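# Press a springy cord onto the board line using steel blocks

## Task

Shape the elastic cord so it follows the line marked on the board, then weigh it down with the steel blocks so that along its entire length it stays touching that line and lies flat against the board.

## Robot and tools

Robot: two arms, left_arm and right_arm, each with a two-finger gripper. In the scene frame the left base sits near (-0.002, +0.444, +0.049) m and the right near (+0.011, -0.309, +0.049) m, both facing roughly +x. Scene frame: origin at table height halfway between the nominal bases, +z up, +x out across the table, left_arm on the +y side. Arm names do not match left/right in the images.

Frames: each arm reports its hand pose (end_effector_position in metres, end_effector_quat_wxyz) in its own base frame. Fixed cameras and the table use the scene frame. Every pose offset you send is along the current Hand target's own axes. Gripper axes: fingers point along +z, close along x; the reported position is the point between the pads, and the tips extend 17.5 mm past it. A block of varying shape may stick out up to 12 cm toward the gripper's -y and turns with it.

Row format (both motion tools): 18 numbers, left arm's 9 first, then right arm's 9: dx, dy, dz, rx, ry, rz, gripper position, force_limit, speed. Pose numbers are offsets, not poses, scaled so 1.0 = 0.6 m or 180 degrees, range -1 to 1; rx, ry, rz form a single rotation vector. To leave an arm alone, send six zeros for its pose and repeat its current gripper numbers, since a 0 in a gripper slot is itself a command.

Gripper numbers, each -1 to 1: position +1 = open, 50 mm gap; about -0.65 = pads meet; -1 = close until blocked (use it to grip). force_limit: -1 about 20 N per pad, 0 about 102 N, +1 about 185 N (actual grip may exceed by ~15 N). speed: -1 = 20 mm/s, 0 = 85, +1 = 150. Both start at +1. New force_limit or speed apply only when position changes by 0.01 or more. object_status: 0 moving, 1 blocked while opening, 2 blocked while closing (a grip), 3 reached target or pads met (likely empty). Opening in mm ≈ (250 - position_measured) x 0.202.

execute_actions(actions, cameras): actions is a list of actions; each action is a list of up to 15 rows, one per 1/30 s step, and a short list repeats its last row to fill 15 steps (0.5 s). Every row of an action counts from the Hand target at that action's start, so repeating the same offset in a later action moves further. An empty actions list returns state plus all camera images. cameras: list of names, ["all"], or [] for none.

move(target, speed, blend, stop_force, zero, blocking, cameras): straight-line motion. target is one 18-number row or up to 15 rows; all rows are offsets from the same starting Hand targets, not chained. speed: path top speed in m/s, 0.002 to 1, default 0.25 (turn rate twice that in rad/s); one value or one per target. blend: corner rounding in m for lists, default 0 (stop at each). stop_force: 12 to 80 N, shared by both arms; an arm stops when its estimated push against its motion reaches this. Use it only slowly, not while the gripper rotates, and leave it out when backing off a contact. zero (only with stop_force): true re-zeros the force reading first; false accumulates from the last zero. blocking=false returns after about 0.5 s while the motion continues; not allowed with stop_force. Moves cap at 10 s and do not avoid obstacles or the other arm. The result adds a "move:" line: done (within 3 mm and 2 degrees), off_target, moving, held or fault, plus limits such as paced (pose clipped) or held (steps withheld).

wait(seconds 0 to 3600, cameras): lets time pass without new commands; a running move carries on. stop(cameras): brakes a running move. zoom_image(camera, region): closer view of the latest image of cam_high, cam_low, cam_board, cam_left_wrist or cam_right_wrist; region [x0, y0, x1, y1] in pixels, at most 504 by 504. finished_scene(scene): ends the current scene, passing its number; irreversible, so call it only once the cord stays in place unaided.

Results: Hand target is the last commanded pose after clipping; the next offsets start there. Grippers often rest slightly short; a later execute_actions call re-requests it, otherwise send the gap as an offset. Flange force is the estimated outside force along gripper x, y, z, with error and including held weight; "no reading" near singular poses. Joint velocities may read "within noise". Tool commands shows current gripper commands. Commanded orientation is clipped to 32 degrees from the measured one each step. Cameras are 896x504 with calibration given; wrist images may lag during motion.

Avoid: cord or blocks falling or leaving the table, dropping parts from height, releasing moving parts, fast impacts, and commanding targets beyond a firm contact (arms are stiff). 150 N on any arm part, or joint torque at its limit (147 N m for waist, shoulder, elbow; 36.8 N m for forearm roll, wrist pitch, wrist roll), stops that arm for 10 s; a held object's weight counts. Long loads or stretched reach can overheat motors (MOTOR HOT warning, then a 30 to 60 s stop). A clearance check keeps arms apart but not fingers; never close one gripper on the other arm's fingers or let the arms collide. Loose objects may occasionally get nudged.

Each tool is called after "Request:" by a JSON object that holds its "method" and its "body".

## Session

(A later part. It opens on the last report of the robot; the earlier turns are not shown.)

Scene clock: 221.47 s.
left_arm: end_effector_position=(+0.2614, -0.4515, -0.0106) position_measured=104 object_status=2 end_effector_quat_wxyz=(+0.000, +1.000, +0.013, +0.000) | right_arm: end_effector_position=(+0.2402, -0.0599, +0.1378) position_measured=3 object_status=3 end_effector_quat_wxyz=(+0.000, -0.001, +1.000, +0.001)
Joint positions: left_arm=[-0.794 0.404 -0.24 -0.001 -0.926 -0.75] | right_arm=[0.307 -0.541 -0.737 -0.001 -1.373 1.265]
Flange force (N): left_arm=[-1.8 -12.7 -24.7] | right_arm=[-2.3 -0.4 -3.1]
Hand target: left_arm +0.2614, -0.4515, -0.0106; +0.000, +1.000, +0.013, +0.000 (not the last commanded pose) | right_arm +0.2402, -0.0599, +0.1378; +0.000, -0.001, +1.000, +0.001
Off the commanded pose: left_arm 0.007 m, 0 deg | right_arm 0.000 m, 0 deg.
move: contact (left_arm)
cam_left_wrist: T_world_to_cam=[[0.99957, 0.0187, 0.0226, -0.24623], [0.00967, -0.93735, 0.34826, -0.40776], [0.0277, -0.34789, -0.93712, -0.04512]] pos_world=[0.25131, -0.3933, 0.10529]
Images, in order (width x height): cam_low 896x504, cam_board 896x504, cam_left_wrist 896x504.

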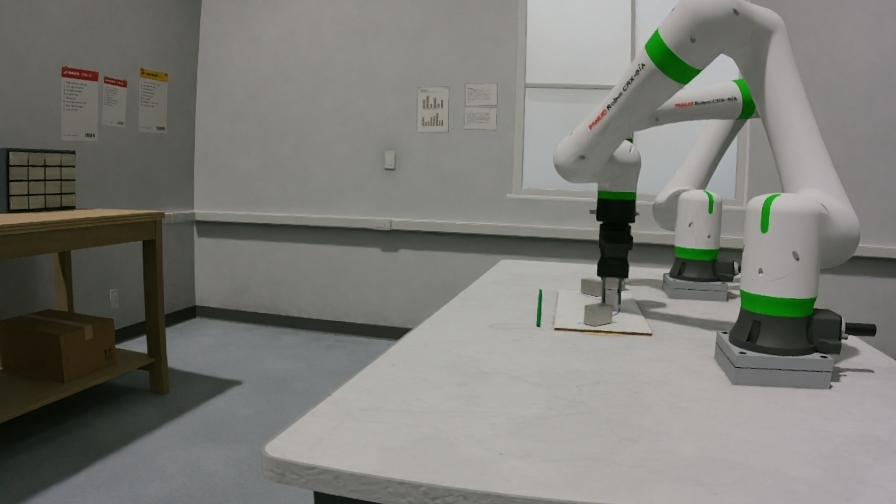

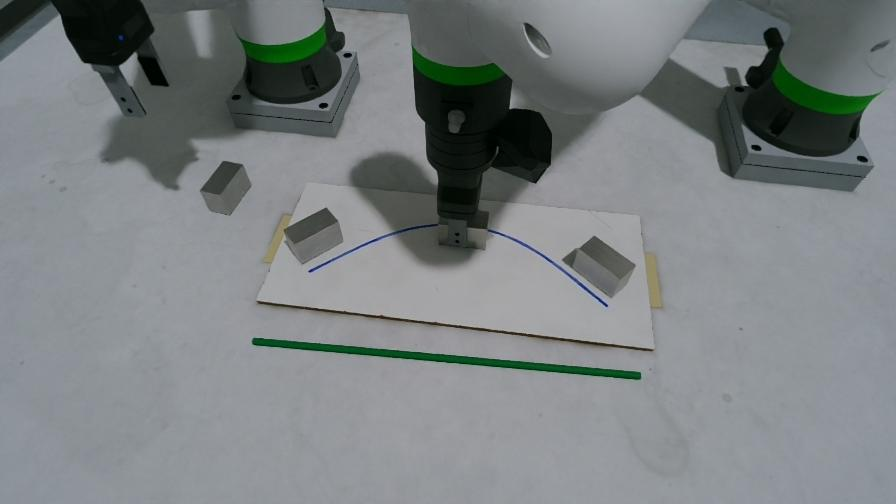

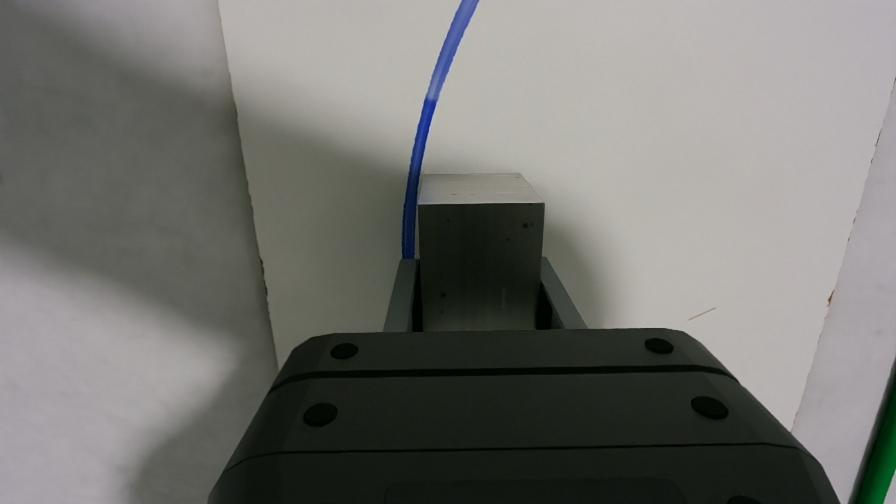

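Request:
{"method": "move", "body": {"target": [[0.01,0,-0.0067,0,0,0,-1,-0.6,-0.5,0,0,0,0,0,0,1,-0.6,-0.3],[0.01,0,-0.0013,0,0,0,-1,-0.6,-0.5,0,0,0,0,0,0,1,-0.6,-0.3],[0.01,0,-0.0013,0,0,0,1,-0.6,-0.3,0,0,0,0,0,0,1,-0.6,-0.3],[0.01,0,-0.13,0,0,0,1,-0.6,-0.3,0,0,0,0,0,0,1,-0.6,-0.3],[0.2674,-0.1478,-0.118,0,0,-0.015,1,-0.6,-0.3,-0.3082,0.4515,0.1,0,0,-0.016,1,-0.6,-0.3],[0.2674,-0.1478,-0.0493,0,0,-0.015,1,-0.6,-0.3,-0.3082,0.4515,0.198,0,0,-0.016,1,-0.6,-0.3]], "speed": [0.05,0.03,0.1,0.25,0.3,0.15], "blend": [0,0,0,0.02,0.02,0], "cameras": ["cam_high","cam_board","cam_left_wrist","cam_right_wrist"]}}

Request:
{"method": "zoom_image", "body": {"camera": "cam_board", "region": [250, 170, 680, 400]}}

Scene clock: 263.17 s.
left_arm: end_effector_position=(+0.4173, -0.3599, +0.0593) position_measured=3 object_status=3 end_effector_quat_wxyz=(+0.000, +0.999, +0.036, +0.000) | right_arm: end_effector_position=(+0.3940, +0.1692, +0.0884) position_measured=3 object_status=3 end_effector_quat_wxyz=(+0.002, -0.022, +1.000, +0.001)
Joint positions: left_arm=[-0.474 0.376 -0.088 0 -1.106 -1.025] | right_arm=[0.714 0.055 -0.407 0 -1.105 0.902]
Flange force (N): left_arm=[1.9 -0.3 0.0] | right_arm=[-1.8 1.1 -2.5]
Hand target: left_arm +0.4173, -0.3599, +0.0593; +0.000, +0.999, +0.036, +0.000 (not the last commanded pose) | right_arm +0.3940, +0.1692, +0.0885; +0.002, -0.022, +1.000, +0.001 (not the last commanded pose)
Off the commanded pose: left_arm 0.040 m, 0 deg | right_arm 0.087 m, 0 deg.
move: held (right_arm; a check stopped the path), off_target (left_arm; braked when a check withheld steps of right_arm); path passed 4 of 6 targets; limits=held
pose unreachable (right arm): on one or more control steps of this call, first in action 0 (counted from 0), this arm could not follow its commanded pose, so it was not sent that pose on those steps. It may still have moved: this result reports where it is.
cause: moving toward the commanded pose would bring a part of the arm too close to another arm (a part of this arm just beyond joint 4 (forearm roll) and a part of the left arm just beyond its joint 5 (wrist pitch), 34 mm apart when this arm was first held).
cam_left_wrist: T_world_to_cam=[[0.99762, 0.06504, 0.02269, -0.38792], [0.05309, -0.93586, 0.34834, -0.36532], [0.04389, -0.34631, -0.93709, 0.04176]] pos_world=[0.40456, -0.3022, 0.17519]
cam_right_wrist: T_world_to_cam=[[-0.99803, -0.06124, -0.01387, 0.41447], [-0.06229, 0.93792, 0.34123, -0.14976], [-0.00789, 0.34142, -0.93988, 0.15923]] pos_world=[0.40558, 0.11148, 0.2065]

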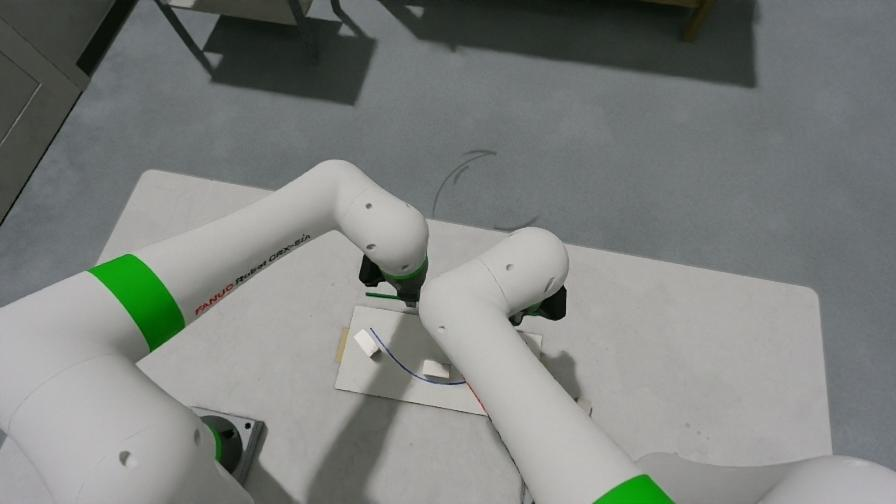

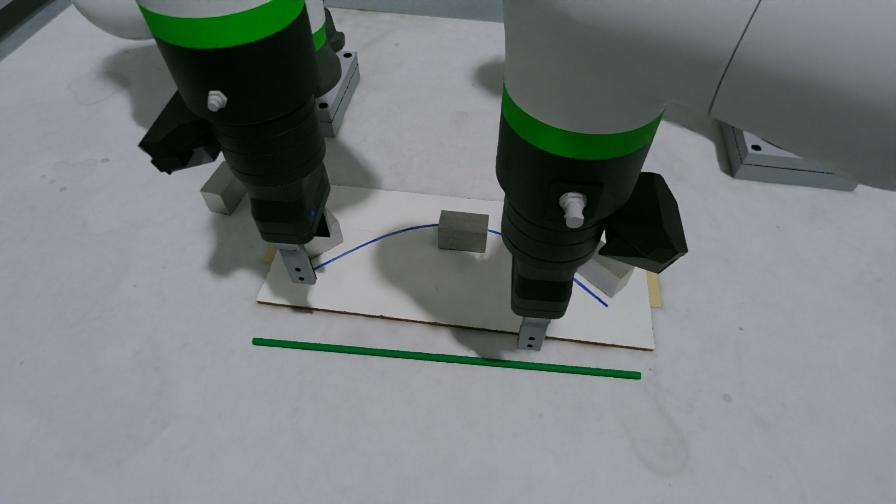

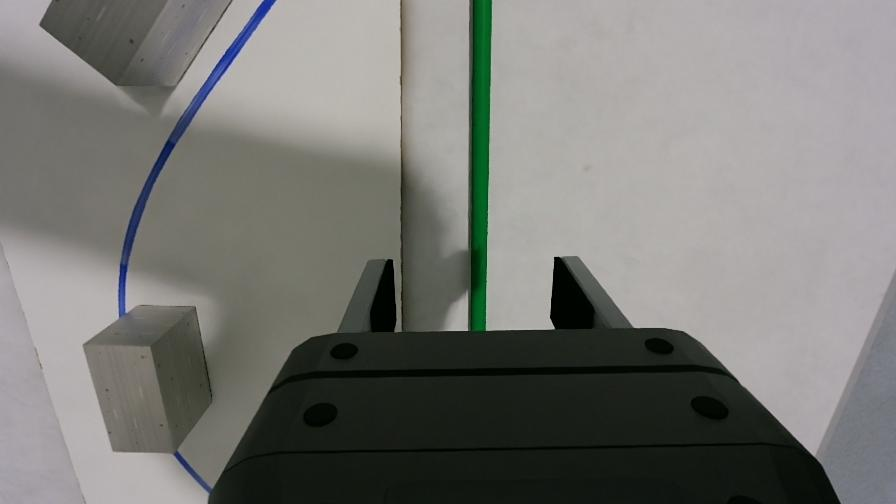

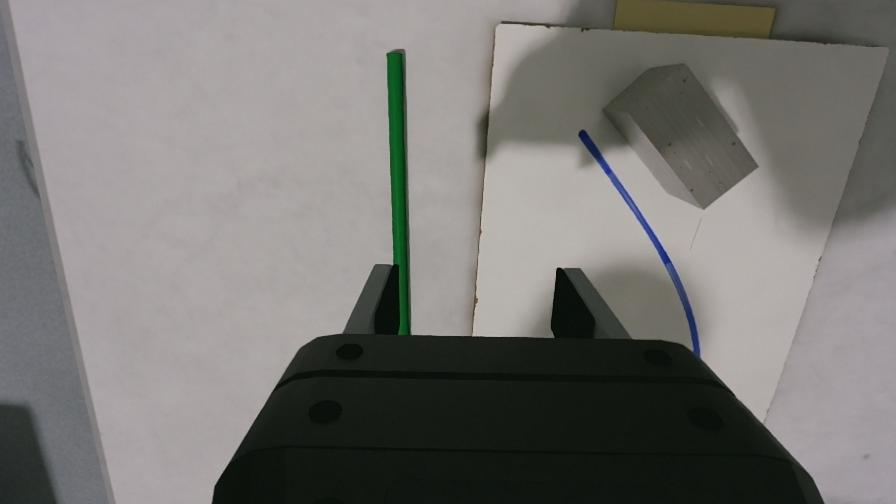

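Scaled by 1.172 from the camera's image (finer frame: 1280x720).

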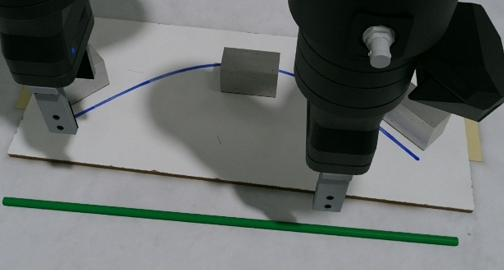

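Request:
{"method": "move", "body": {"target": [[-0.2019,-0.1512,0,0,0,0.2367,1,-0.6,-0.3,0.1731,-0.0671,0,0,0,-0.246,1,-0.6,-0.3],[-0.2019,-0.1512,0.1155,0,0,0.2367,1,-0.6,-0.3,0.1731,-0.0671,0.1642,0,0,-0.246,1,-0.6,-0.3],[-0.2019,-0.1512,0.1155,0,0,0.2367,-1,-0.6,-0.5,0.1731,-0.0671,0.1642,0,0,-0.246,-1,-0.6,-0.5]], "speed": [0.25,0.12,0.1]}}

Request:
{"method": "move", "body": {"target": [0,0.05,-0.001,0,0,0,-1,-0.6,-0.5,0,0.05,-0.001,0,0,0,-1,-0.6,-0.5], "speed": 0.06, "cameras": ["cam_board","cam_left_wrist","cam_right_wrist"]}}

Request:
{"method": "zoom_image", "body": {"camera": "cam_board", "region": [250, 170, 680, 400]}}

Scene clock: 290.00 s.
left_arm: end_effector_position=(+0.2900, -0.2782, -0.0101) position_measured=104 object_status=0 end_effector_quat_wxyz=(+0.000, +0.944, -0.329, +0.000) | right_arm: end_effector_position=(+0.2924, +0.1246, -0.0105) position_measured=104 object_status=2 end_effector_quat_wxyz=(+0.002, -0.397, +0.918, +0.001)
Joint positions: left_arm=[-0.435 0.145 -0.584 0 -0.841 -1.806] | right_arm=[0.825 -0.07 -0.811 0.001 -0.827 1.563]
Flange force (N): left_arm=[-2.1 -2.3 -1.6] | right_arm=[1.6 -0.1 -4.3]
Hand target: left_arm +0.2900, -0.2782, -0.0101; +0.000, +0.944, -0.329, +0.000 | right_arm +0.2924, +0.1246, -0.0105; +0.002, -0.397, +0.918, +0.001
Off the commanded pose: left_arm 0.000 m, 0 deg | right_arm 0.000 m, 0 deg.
move: done

Scene clock: 290.80 s.
left_arm: end_effector_position=(+0.2714, -0.3018, -0.0095) position_measured=104 object_status=2 end_effector_quat_wxyz=(+0.000, +0.944, -0.329, +0.000) | right_arm: end_effector_position=(+0.2705, +0.1451, -0.0099) position_measured=104 object_status=2 end_effector_quat_wxyz=(+0.002, -0.397, +0.918, +0.001)
Joint positions: left_arm=[-0.512 0.153 -0.573 0 -0.845 -1.729] | right_arm=[0.931 -0.104 -0.838 0.001 -0.832 1.457]
Flange force (N): left_arm=[0.6 -2.5 5.7] | right_arm=[-2.1 -1.5 2.8]
Hand target: left_arm +0.2714, -0.3017, -0.0095; +0.000, +0.944, -0.329, +0.000 | right_arm +0.2705, +0.1452, -0.0099; +0.002, -0.397, +0.918, +0.001
Off the commanded pose: left_arm 0.000 m, 0 deg | right_arm 0.000 m, 0 deg.
move: done
cam_left_wrist: T_world_to_cam=[[0.77841, -0.62735, 0.02267, -0.39407], [-0.59444, -0.72501, 0.34784, -0.03985], [-0.20178, -0.28424, -0.93728, 0.08918]] pos_world=[0.30105, -0.25076, 0.10639]
cam_right_wrist: T_world_to_cam=[[-0.67174, -0.74064, -0.01471, 0.2987], [-0.70033, 0.62846, 0.33848, 0.11613], [-0.24145, 0.23767, -0.94086, 0.15221]] pos_world=[0.31873, 0.11207, 0.10829]

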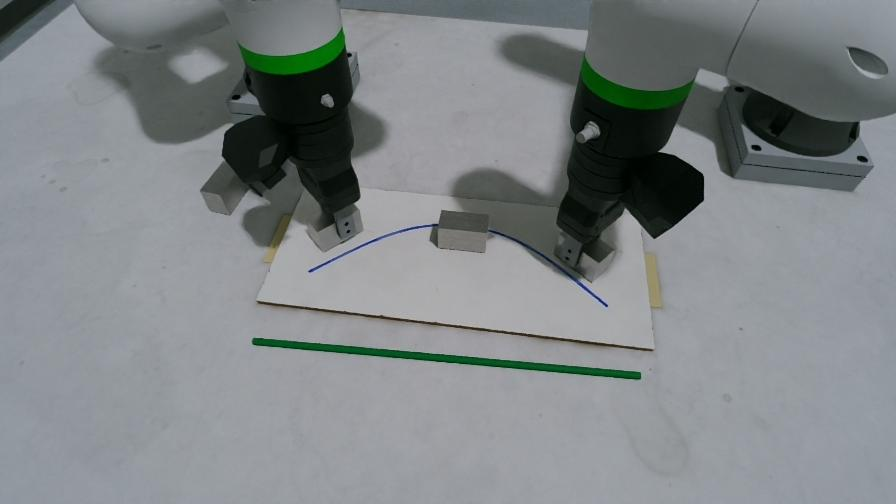

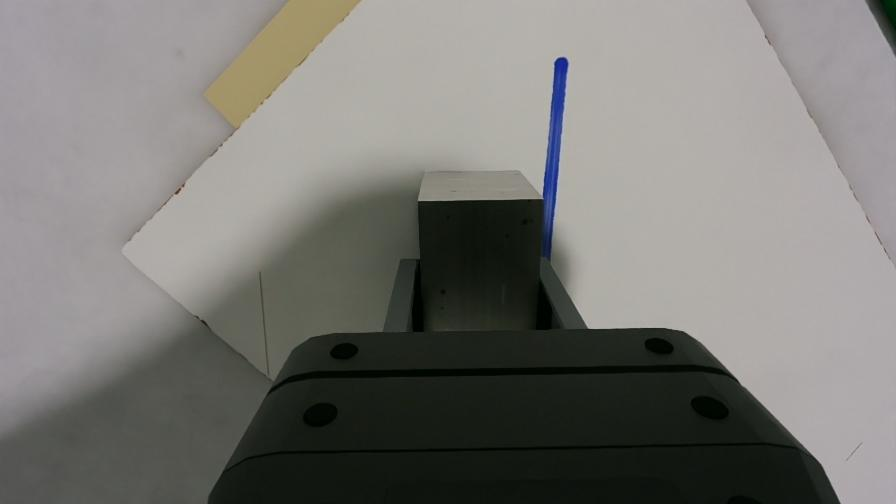

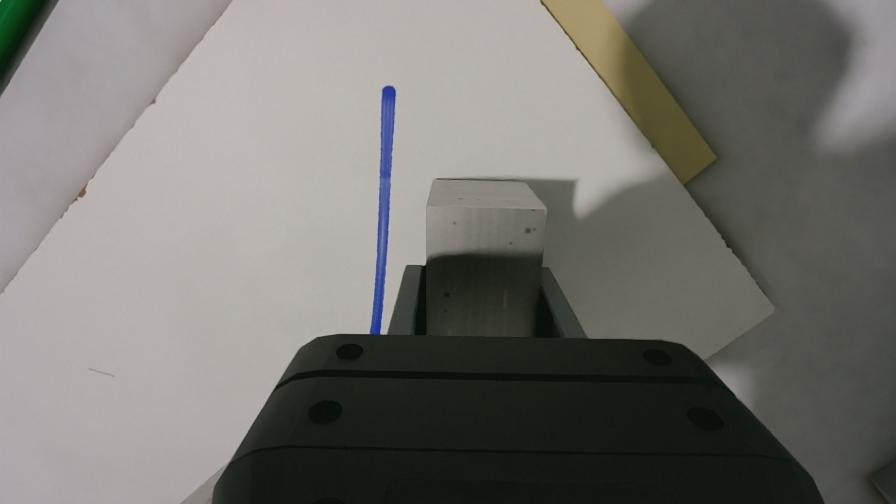

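Scaled by 1.172 from the camera's image (finer frame: 1280x720).

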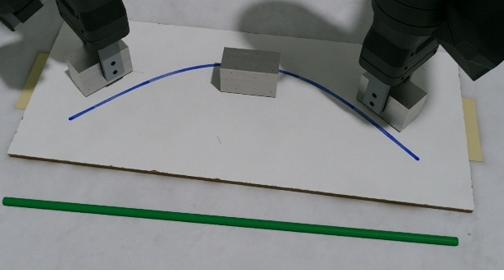

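Request:
{"method": "move", "body": {"target": [[0,0,0,0,0,0,1,-0.6,-0.3,0,0,0,0,0,0,1,-0.6,-0.3],[0,0,-0.1325,0,0,0,1,-0.6,-0.3,0,0,-0.1325,0,0,0,1,-0.6,-0.3],[0.1282,-0.214,-0.1325,0,0,-0.237,1,-0.6,-0.3,-0.1293,-0.2453,-0.1325,0,0,0.244,1,-0.6,-0.3],[0.1282,-0.214,-0.0475,0,0,-0.237,1,-0.6,-0.3,-0.1293,-0.2453,-0.0475,0,0,0.244,1,-0.6,-0.3]], "speed": 0.25, "blend": [0,0.02,0.03,0], "cameras": ["cam_board","cam_left_wrist","cam_right_wrist"]}}

Request:
{"method": "zoom_image", "body": {"camera": "cam_board", "region": [230, 170, 700, 420]}}

Scene clock: 311.70 s.
left_arm: end_effector_position=(+0.4114, -0.2489, +0.0191) position_measured=3 object_status=3 end_effector_quat_wxyz=(+0.000, +0.999, +0.037, +0.000) | right_arm: end_effector_position=(+0.4308, +0.1009, +0.0190) position_measured=3 object_status=3 end_effector_quat_wxyz=(+0.002, -0.025, +1.000, +0.001)
Joint positions: left_arm=[-0.27 0.272 -0.338 0 -0.96 -1.227] | right_arm=[0.528 0.184 -0.449 -0.001 -0.934 1.094]
Flange force (N): left_arm=[1.6 -1.2 0.6] | right_arm=[-2.7 0.8 -2.1]
Hand target: left_arm +0.4114, -0.2490, +0.0191; +0.000, +0.999, +0.037, +0.000 | right_arm +0.4308, +0.1009, +0.0190; +0.002, -0.025, +1.000, +0.001
Off the commanded pose: left_arm 0.000 m, 0 deg | right_arm 0.000 m, 0 deg.
move: done; blend cut to 0.0255 m at target 3
cam_left_wrist: T_world_to_cam=[[0.99756, 0.06607, 0.02263, -0.38811], [0.05408, -0.93584, 0.34825, -0.2475], [0.04419, -0.34617, -0.93713, 0.0427]] pos_world=[0.39866, -0.1912, 0.13499]
cam_right_wrist: T_world_to_cam=[[-0.99762, -0.0675, -0.01383, 0.44642], [-0.06817, 0.93749, 0.34127, -0.05716], [-0.01007, 0.3414, -0.93986, 0.11844]] pos_world=[0.44265, 0.04328, 0.137]

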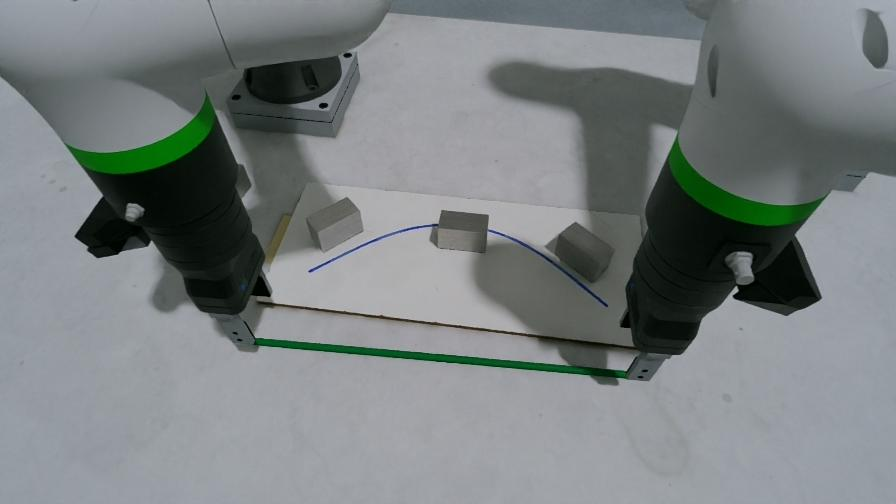

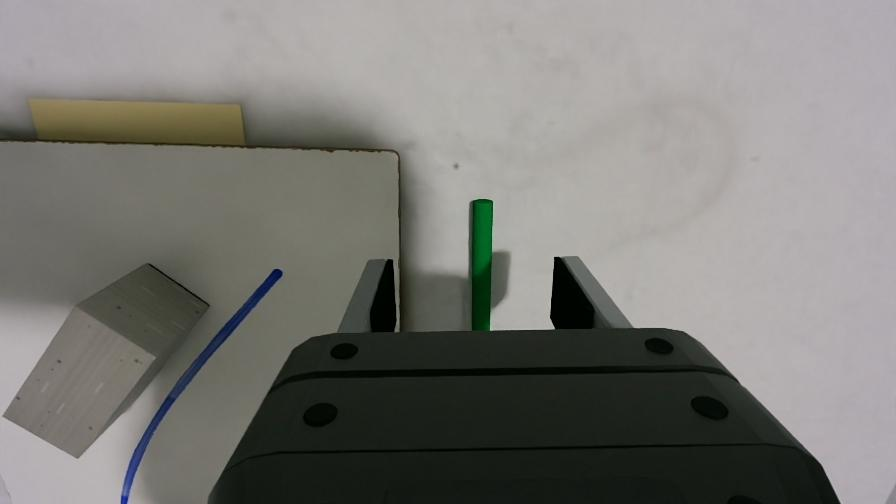

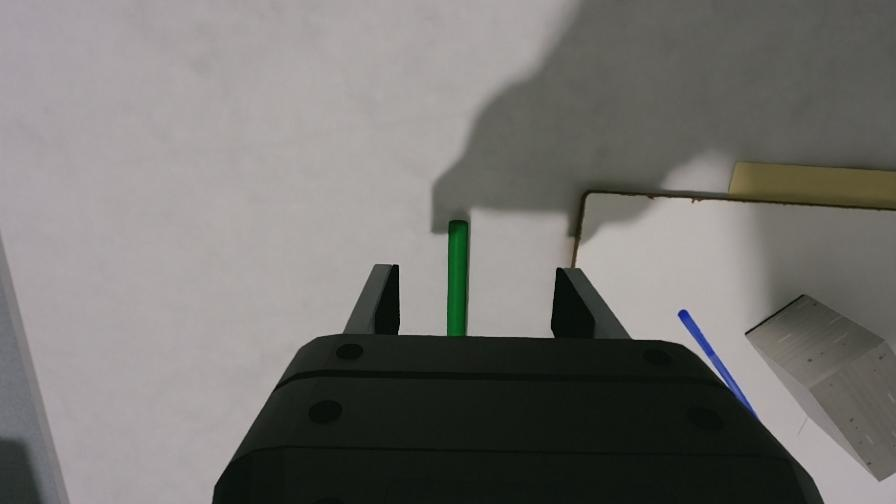

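Scaled by 1.072 from the camera's image (finer frame: 1280x720).

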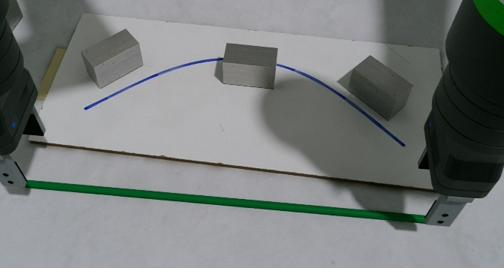

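Request:
{"method": "move", "body": {"target": [0.0133,-0.0067,0.0717,0,0,0,1,-0.6,-0.3,-0.0075,-0.0067,0.0717,0,0,0,1,-0.6,-0.3], "speed": 0.1}}

Request:
{"method": "move", "body": {"target": [0,0,0.025,0,0,0,1,-0.6,-0.3,0,0,0.025,0,0,0,1,-0.6,-0.3], "speed": 0.006, "stop_force": 12}}

Request:
{"method": "move", "body": {"target": [[0,0,-0.0045,0,0,0,1,-0.6,-0.3,0,0,-0.0045,0,0,0,1,-0.6,-0.3],[0,0,-0.0045,0,0,0,-1,-0.6,-0.6,0,0,-0.0045,0,0,0,-1,-0.6,-0.6]], "speed": 0.02, "cameras": ["cam_board","cam_left_wrist","cam_right_wrist"]}}

Scene clock: 322.43 s.
left_arm: end_effector_position=(+0.4191, -0.2444, -0.0239) position_measured=3 object_status=3 end_effector_quat_wxyz=(+0.000, +0.999, +0.037, +0.000) | right_arm: end_effector_position=(+0.4356, +0.0972, -0.0241) position_measured=3 object_status=3 end_effector_quat_wxyz=(+0.001, -0.025, +1.000, +0.001)
Joint positions: left_arm=[-0.257 0.35 -0.358 0 -0.862 -1.241] | right_arm=[0.515 0.267 -0.472 -0.001 -0.827 1.108]
Flange force (N): left_arm=[1.0 -1.3 -0.2] | right_arm=[-1.5 0.6 -2.9]
Hand target: left_arm +0.4191, -0.2444, -0.0239; +0.000, +0.999, +0.037, +0.000 | right_arm +0.4356, +0.0973, -0.0240; +0.002, -0.025, +1.000, +0.001
Off the commanded pose: left_arm 0.000 m, 0 deg | right_arm 0.000 m, 0 deg.
move: done

Scene clock: 324.27 s.
left_arm: end_effector_position=(+0.4192, -0.2444, -0.0288) position_measured=3 object_status=3 end_effector_quat_wxyz=(+0.000, +0.999, +0.037, +0.001) | right_arm: end_effector_position=(+0.4357, +0.0973, -0.0316) position_measured=3 object_status=3 end_effector_quat_wxyz=(+0.002, -0.025, +1.000, +0.001)
Joint positions: left_arm=[-0.257 0.358 -0.361 0 -0.85 -1.241] | right_arm=[0.515 0.282 -0.477 -0.001 -0.808 1.108]
Flange force (N): left_arm=[-4.6 -6.2 -27.1] | right_arm=[3.1 2.6 -26.1]
Hand target: left_arm +0.4192, -0.2444, -0.0288; +0.000, +0.999, +0.037, +0.001 (not the last commanded pose) | right_arm +0.4357, +0.0973, -0.0316; +0.002, -0.025, +1.000, +0.001 (not the last commanded pose)
Off the commanded pose: left_arm 0.010 m, 0 deg | right_arm 0.007 m, 0 deg.
move: contact (left_arm, right_arm)

Scene clock: 325.93 s.
left_arm: end_effector_position=(+0.4192, -0.2444, -0.0261) position_measured=217 object_status=2 end_effector_quat_wxyz=(+0.000, +0.999, +0.037, +0.001) | right_arm: end_effector_position=(+0.4357, +0.0973, -0.0289) position_measured=217 object_status=2 end_effector_quat_wxyz=(+0.002, -0.025, +1.000, +0.001)
Joint positions: left_arm=[-0.257 0.353 -0.36 0 -0.857 -1.241] | right_arm=[0.515 0.276 -0.475 -0.001 -0.815 1.108]
Flange force (N): left_arm=[1.3 -1.2 0.3] | right_arm=[-1.7 0.7 -2.2]
Hand target: left_arm +0.4192, -0.2444, -0.0261; +0.000, +0.999, +0.037, +0.001 | right_arm +0.4357, +0.0973, -0.0289; +0.002, -0.025, +1.000, +0.001
Off the commanded pose: left_arm 0.000 m, 0 deg | right_arm 0.000 m, 0 deg.
move: done
cam_left_wrist: T_world_to_cam=[[0.99756, 0.06601, 0.02276, -0.39509], [0.05398, -0.9358, 0.34837, -0.22793], [0.04429, -0.34629, -0.93708, 0.00149]] pos_world=[0.40636, -0.1867, 0.08979]
cam_right_wrist: T_world_to_cam=[[-0.99762, -0.06747, -0.01393, 0.45041], [-0.06817, 0.93749, 0.34127, -0.03714], [-0.00997, 0.34141, -0.93986, 0.07475]] pos_world=[0.44755, 0.03968, 0.0892]

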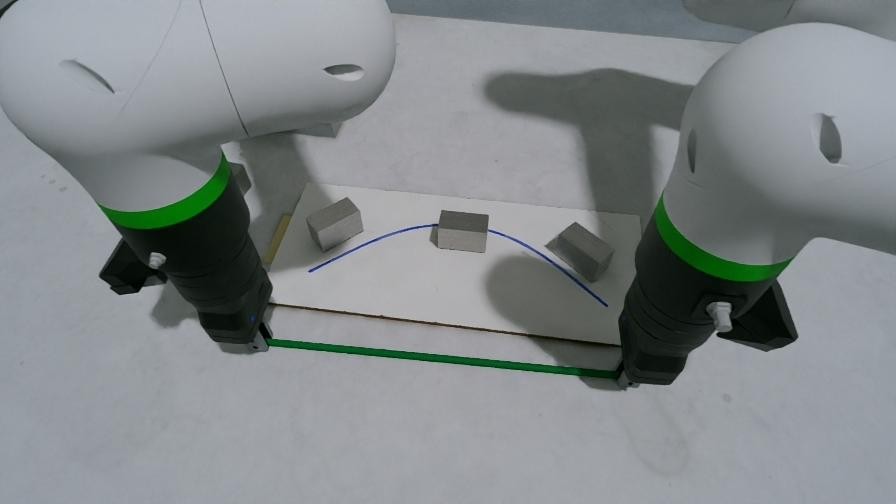

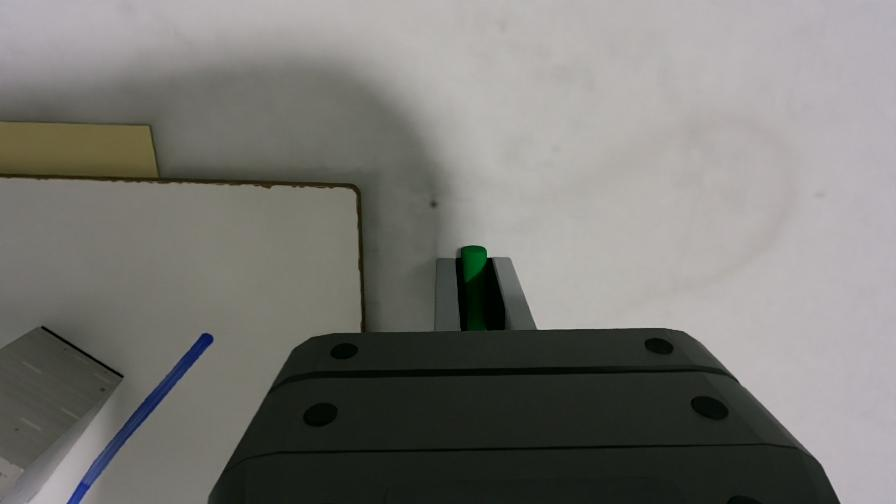

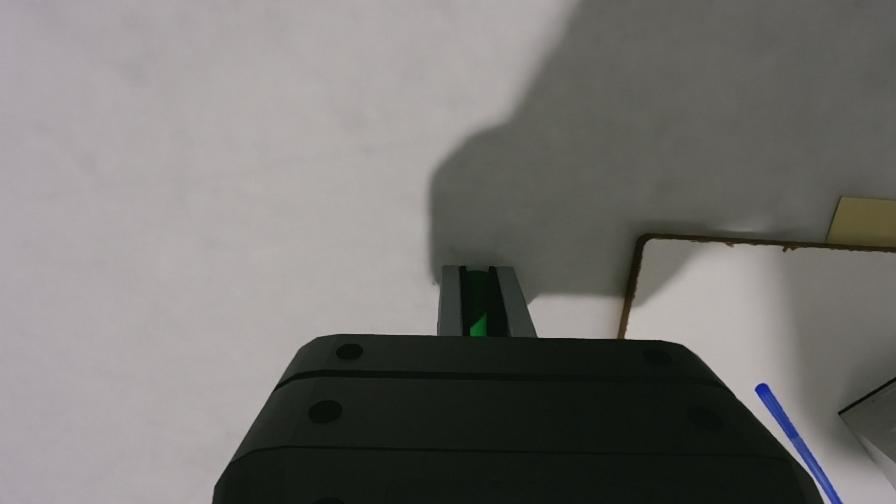

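Request:
{"method": "move", "body": {"target": [[0,0,-0.125,0,0,0,-1,-0.6,-0.6,0,0,-0.125,0,0,0,-1,-0.6,-0.6],[-0.0825,0.0077,-0.125,0,0,0.1325,-1,-0.6,-0.6,0.0904,0.0163,-0.125,0,0,-0.1228,-1,-0.6,-0.6],[-0.1663,0.0427,-0.125,0,0,0.265,-1,-0.6,-0.6,0.1798,0.0563,-0.125,0,0,-0.2456,-1,-0.6,-0.6]], "speed": 0.1, "blend": [0.01,0.02,0], "cameras": ["cam_board","cam_low","cam_left_wrist","cam_right_wrist"]}}

Request:
{"method": "zoom_image", "body": {"camera": "cam_board", "region": [230, 150, 700, 400]}}

Scene clock: 348.33 s.
left_arm: end_effector_position=(+0.3214, -0.2772, +0.0488) position_measured=217 object_status=2 end_effector_quat_wxyz=(+0.000, +0.929, -0.371, +0.001) | right_arm: end_effector_position=(+0.3260, +0.1254, +0.0459) position_measured=217 object_status=2 end_effector_quat_wxyz=(+0.002, -0.400, +0.917, +0.001)
Joint positions: left_arm=[-0.401 0.098 -0.465 0 -1.006 -1.929] | right_arm=[0.749 -0.094 -0.667 0 -0.995 1.644]
Flange force (N): left_arm=[-0.8 -2.1 0.2] | right_arm=[-2.1 -1.1 -2.7]
Hand target: left_arm +0.3214, -0.2773, +0.0488; +0.000, +0.929, -0.370, +0.001 | right_arm +0.3260, +0.1254, +0.0459; +0.002, -0.400, +0.917, +0.001
Off the commanded pose: left_arm 0.000 m, 0 deg | right_arm 0.000 m, 0 deg.
move: done
cam_left_wrist: T_world_to_cam=[[0.72014, -0.69346, 0.02265, -0.41855], [-0.65608, -0.66997, 0.34743, 0.02251], [-0.22576, -0.26506, -0.93743, 0.17391]] pos_world=[0.35545, -0.22907, 0.16469]
cam_right_wrist: T_world_to_cam=[[-0.66797, -0.74405, -0.01474, 0.32131], [-0.70354, 0.6249, 0.33843, 0.1501], [-0.2426, 0.23643, -0.94088, 0.22336]] pos_world=[0.37441, 0.09246, 0.16409]
Images, in order (width x height): cam_low 896x504, cam_board 896x504, cam_left_wrist 896x504, cam_right_wrist 896x504.

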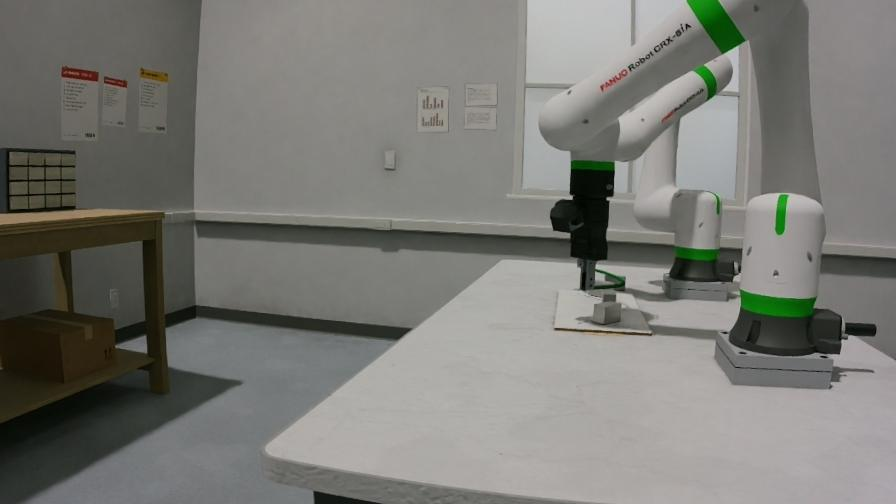

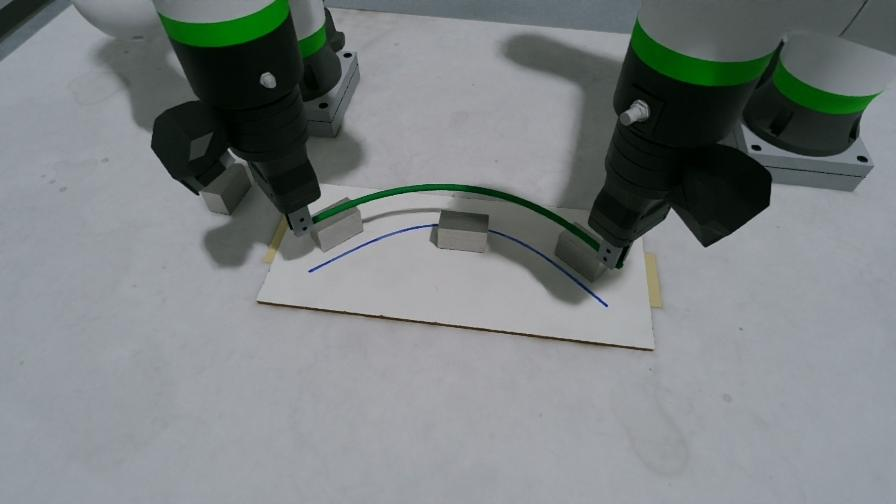

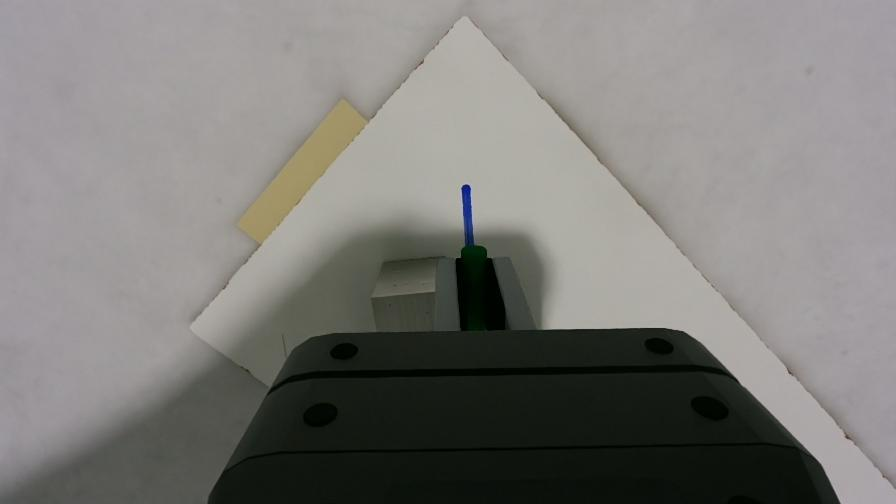

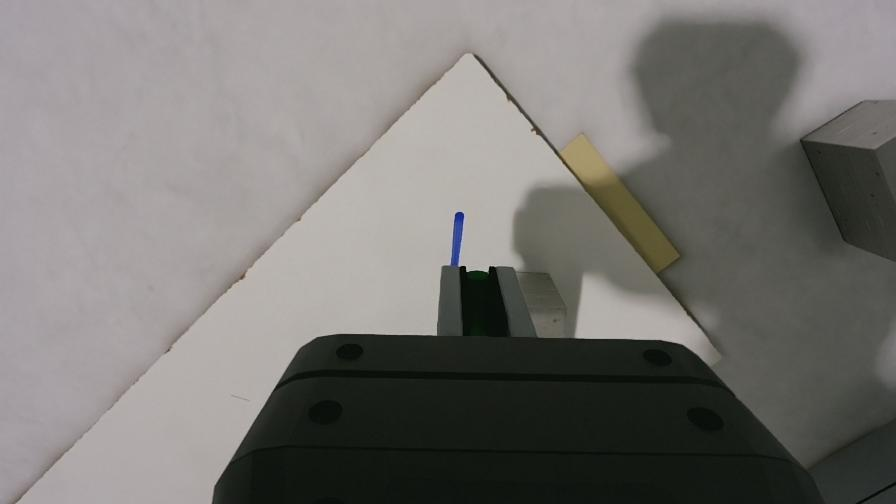

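Scaled by 1.072 from the camera's image (finer frame: 1280x720).

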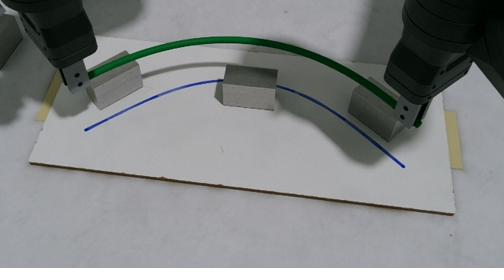

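Request:
{"method": "move", "body": {"target": [0.0005,0.0042,0,0,0,0,-1,-0.6,-0.6,-0.0008,0.0042,0,0,0,0,-1,-0.6,-0.6], "speed": 0.05}}

Request:
{"method": "move", "body": {"target": [0,0,0.075,0,0,0,-1,-0.6,-0.6,0,0,0.075,0,0,0,-1,-0.6,-0.6], "speed": 0.03, "stop_force": 15, "cameras": ["cam_board","cam_left_wrist","cam_right_wrist"]}}

Request:
{"method": "zoom_image", "body": {"camera": "cam_board", "region": [250, 150, 680, 380]}}

Scene clock: 376.83 s.
left_arm: end_effector_position=(+0.3199, -0.2793, +0.0488) position_measured=217 object_status=2 end_effector_quat_wxyz=(+0.000, +0.929, -0.370, +0.001) | right_arm: end_effector_position=(+0.3245, +0.1274, +0.0459) position_measured=217 object_status=2 end_effector_quat_wxyz=(+0.002, -0.400, +0.917, +0.001)
Joint positions: left_arm=[-0.407 0.099 -0.465 0 -1.006 -1.923] | right_arm=[0.756 -0.096 -0.668 0 -0.995 1.636]
Flange force (N): left_arm=[0.3 -2.4 0.4] | right_arm=[-1.7 -0.8 -2.2]
Hand target: left_arm +0.3199, -0.2793, +0.0488; +0.000, +0.929, -0.370, +0.001 | right_arm +0.3245, +0.1274, +0.0459; +0.002, -0.400, +0.917, +0.001
Off the commanded pose: left_arm 0.000 m, 0 deg | right_arm 0.000 m, 0 deg.
move: done

Scene clock: 378.93 s.
left_arm: end_effector_position=(+0.3200, -0.2793, +0.0038) position_measured=217 object_status=2 end_effector_quat_wxyz=(+0.000, +0.929, -0.370, +0.001) | right_arm: end_effector_position=(+0.3246, +0.1275, +0.0009) position_measured=217 object_status=2 end_effector_quat_wxyz=(+0.002, -0.400, +0.917, +0.001)
Joint positions: left_arm=[-0.407 0.171 -0.509 0 -0.889 -1.923] | right_arm=[0.757 -0.011 -0.719 0 -0.859 1.636]
Flange force (N): left_arm=[0.1 -3.0 0.2] | right_arm=[-1.5 -0.5 -2.1]
Hand target: left_arm +0.3200, -0.2793, +0.0038; +0.000, +0.929, -0.370, +0.001 | right_arm +0.3246, +0.1275, +0.0009; +0.002, -0.400, +0.917, +0.001
Off the commanded pose: left_arm 0.000 m, 0 deg | right_arm 0.000 m, 0 deg.
move: done
cam_left_wrist: T_world_to_cam=[[0.72015, -0.69344, 0.02271, -0.41785], [-0.65605, -0.66994, 0.34753, 0.03581], [-0.22578, -0.26517, -0.93739, 0.13083]] pos_world=[0.35395, -0.23107, 0.11969]
cam_right_wrist: T_world_to_cam=[[-0.66797, -0.74405, -0.01474, 0.32135], [-0.70354, 0.6249, 0.33843, 0.16297], [-0.2426, 0.23643, -0.94088, 0.18016]] pos_world=[0.37301, 0.09466, 0.11909]

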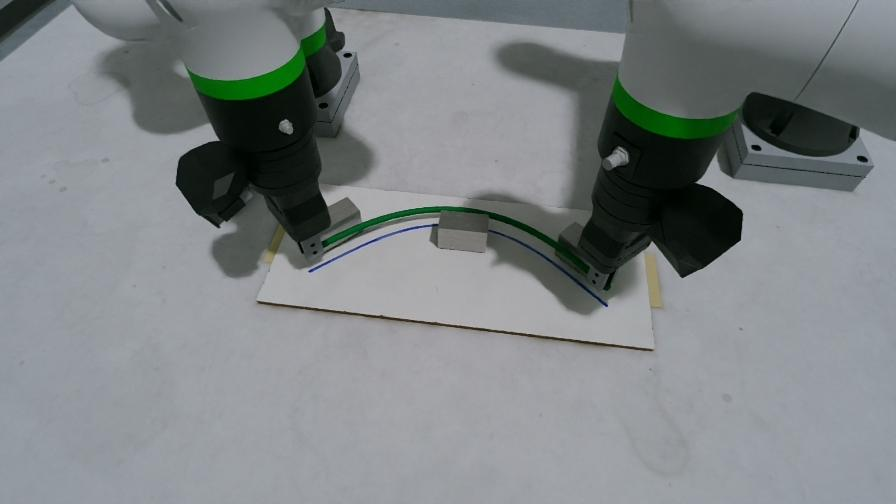

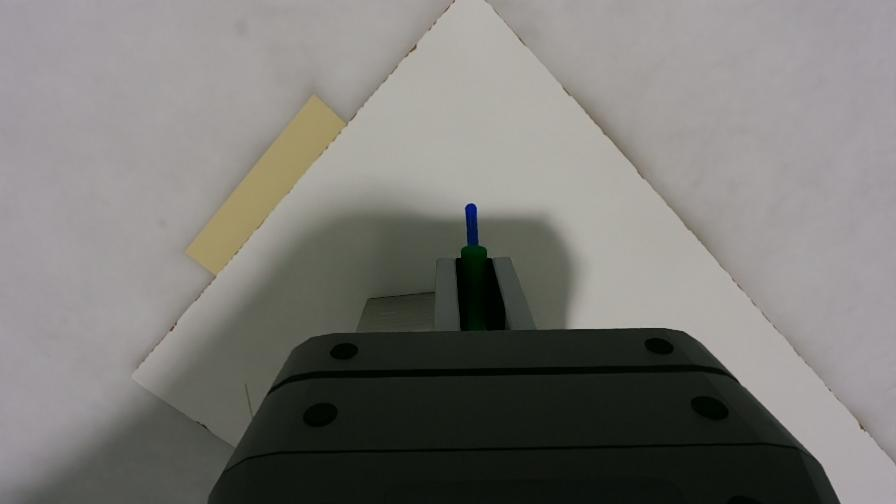

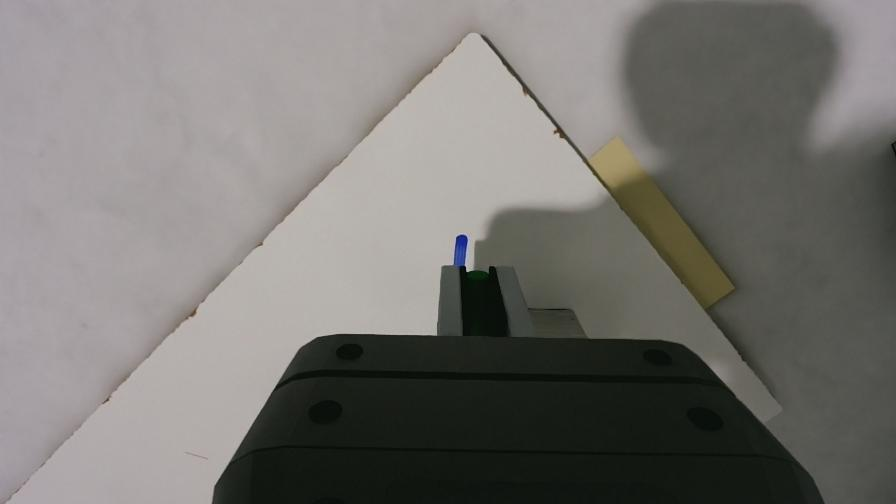

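Scaled by 1.172 from the camera's image (finer frame: 1280x720).

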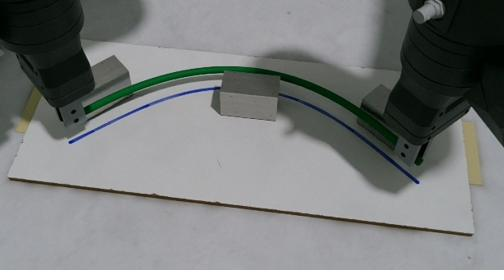

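Request:
{"method": "zoom_image", "body": {"camera": "cam_board", "region": [300, 180, 480, 290]}}

Request:
{"method": "zoom_image", "body": {"camera": "cam_board", "region": [430, 180, 630, 310]}}

Scaled by 2.800 from the camera's image (finer frame: 1280x720).

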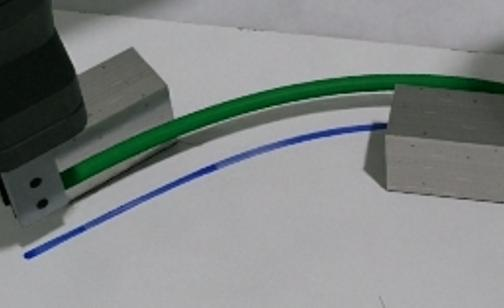

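Scaled by 2.520 from the camera's image (finer frame: 1280x720).

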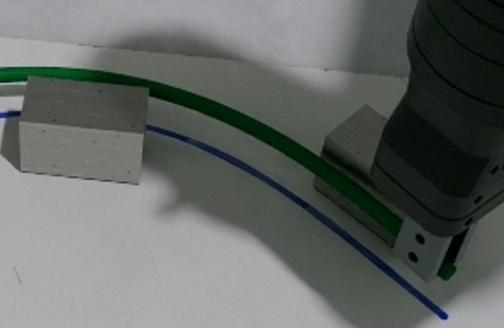

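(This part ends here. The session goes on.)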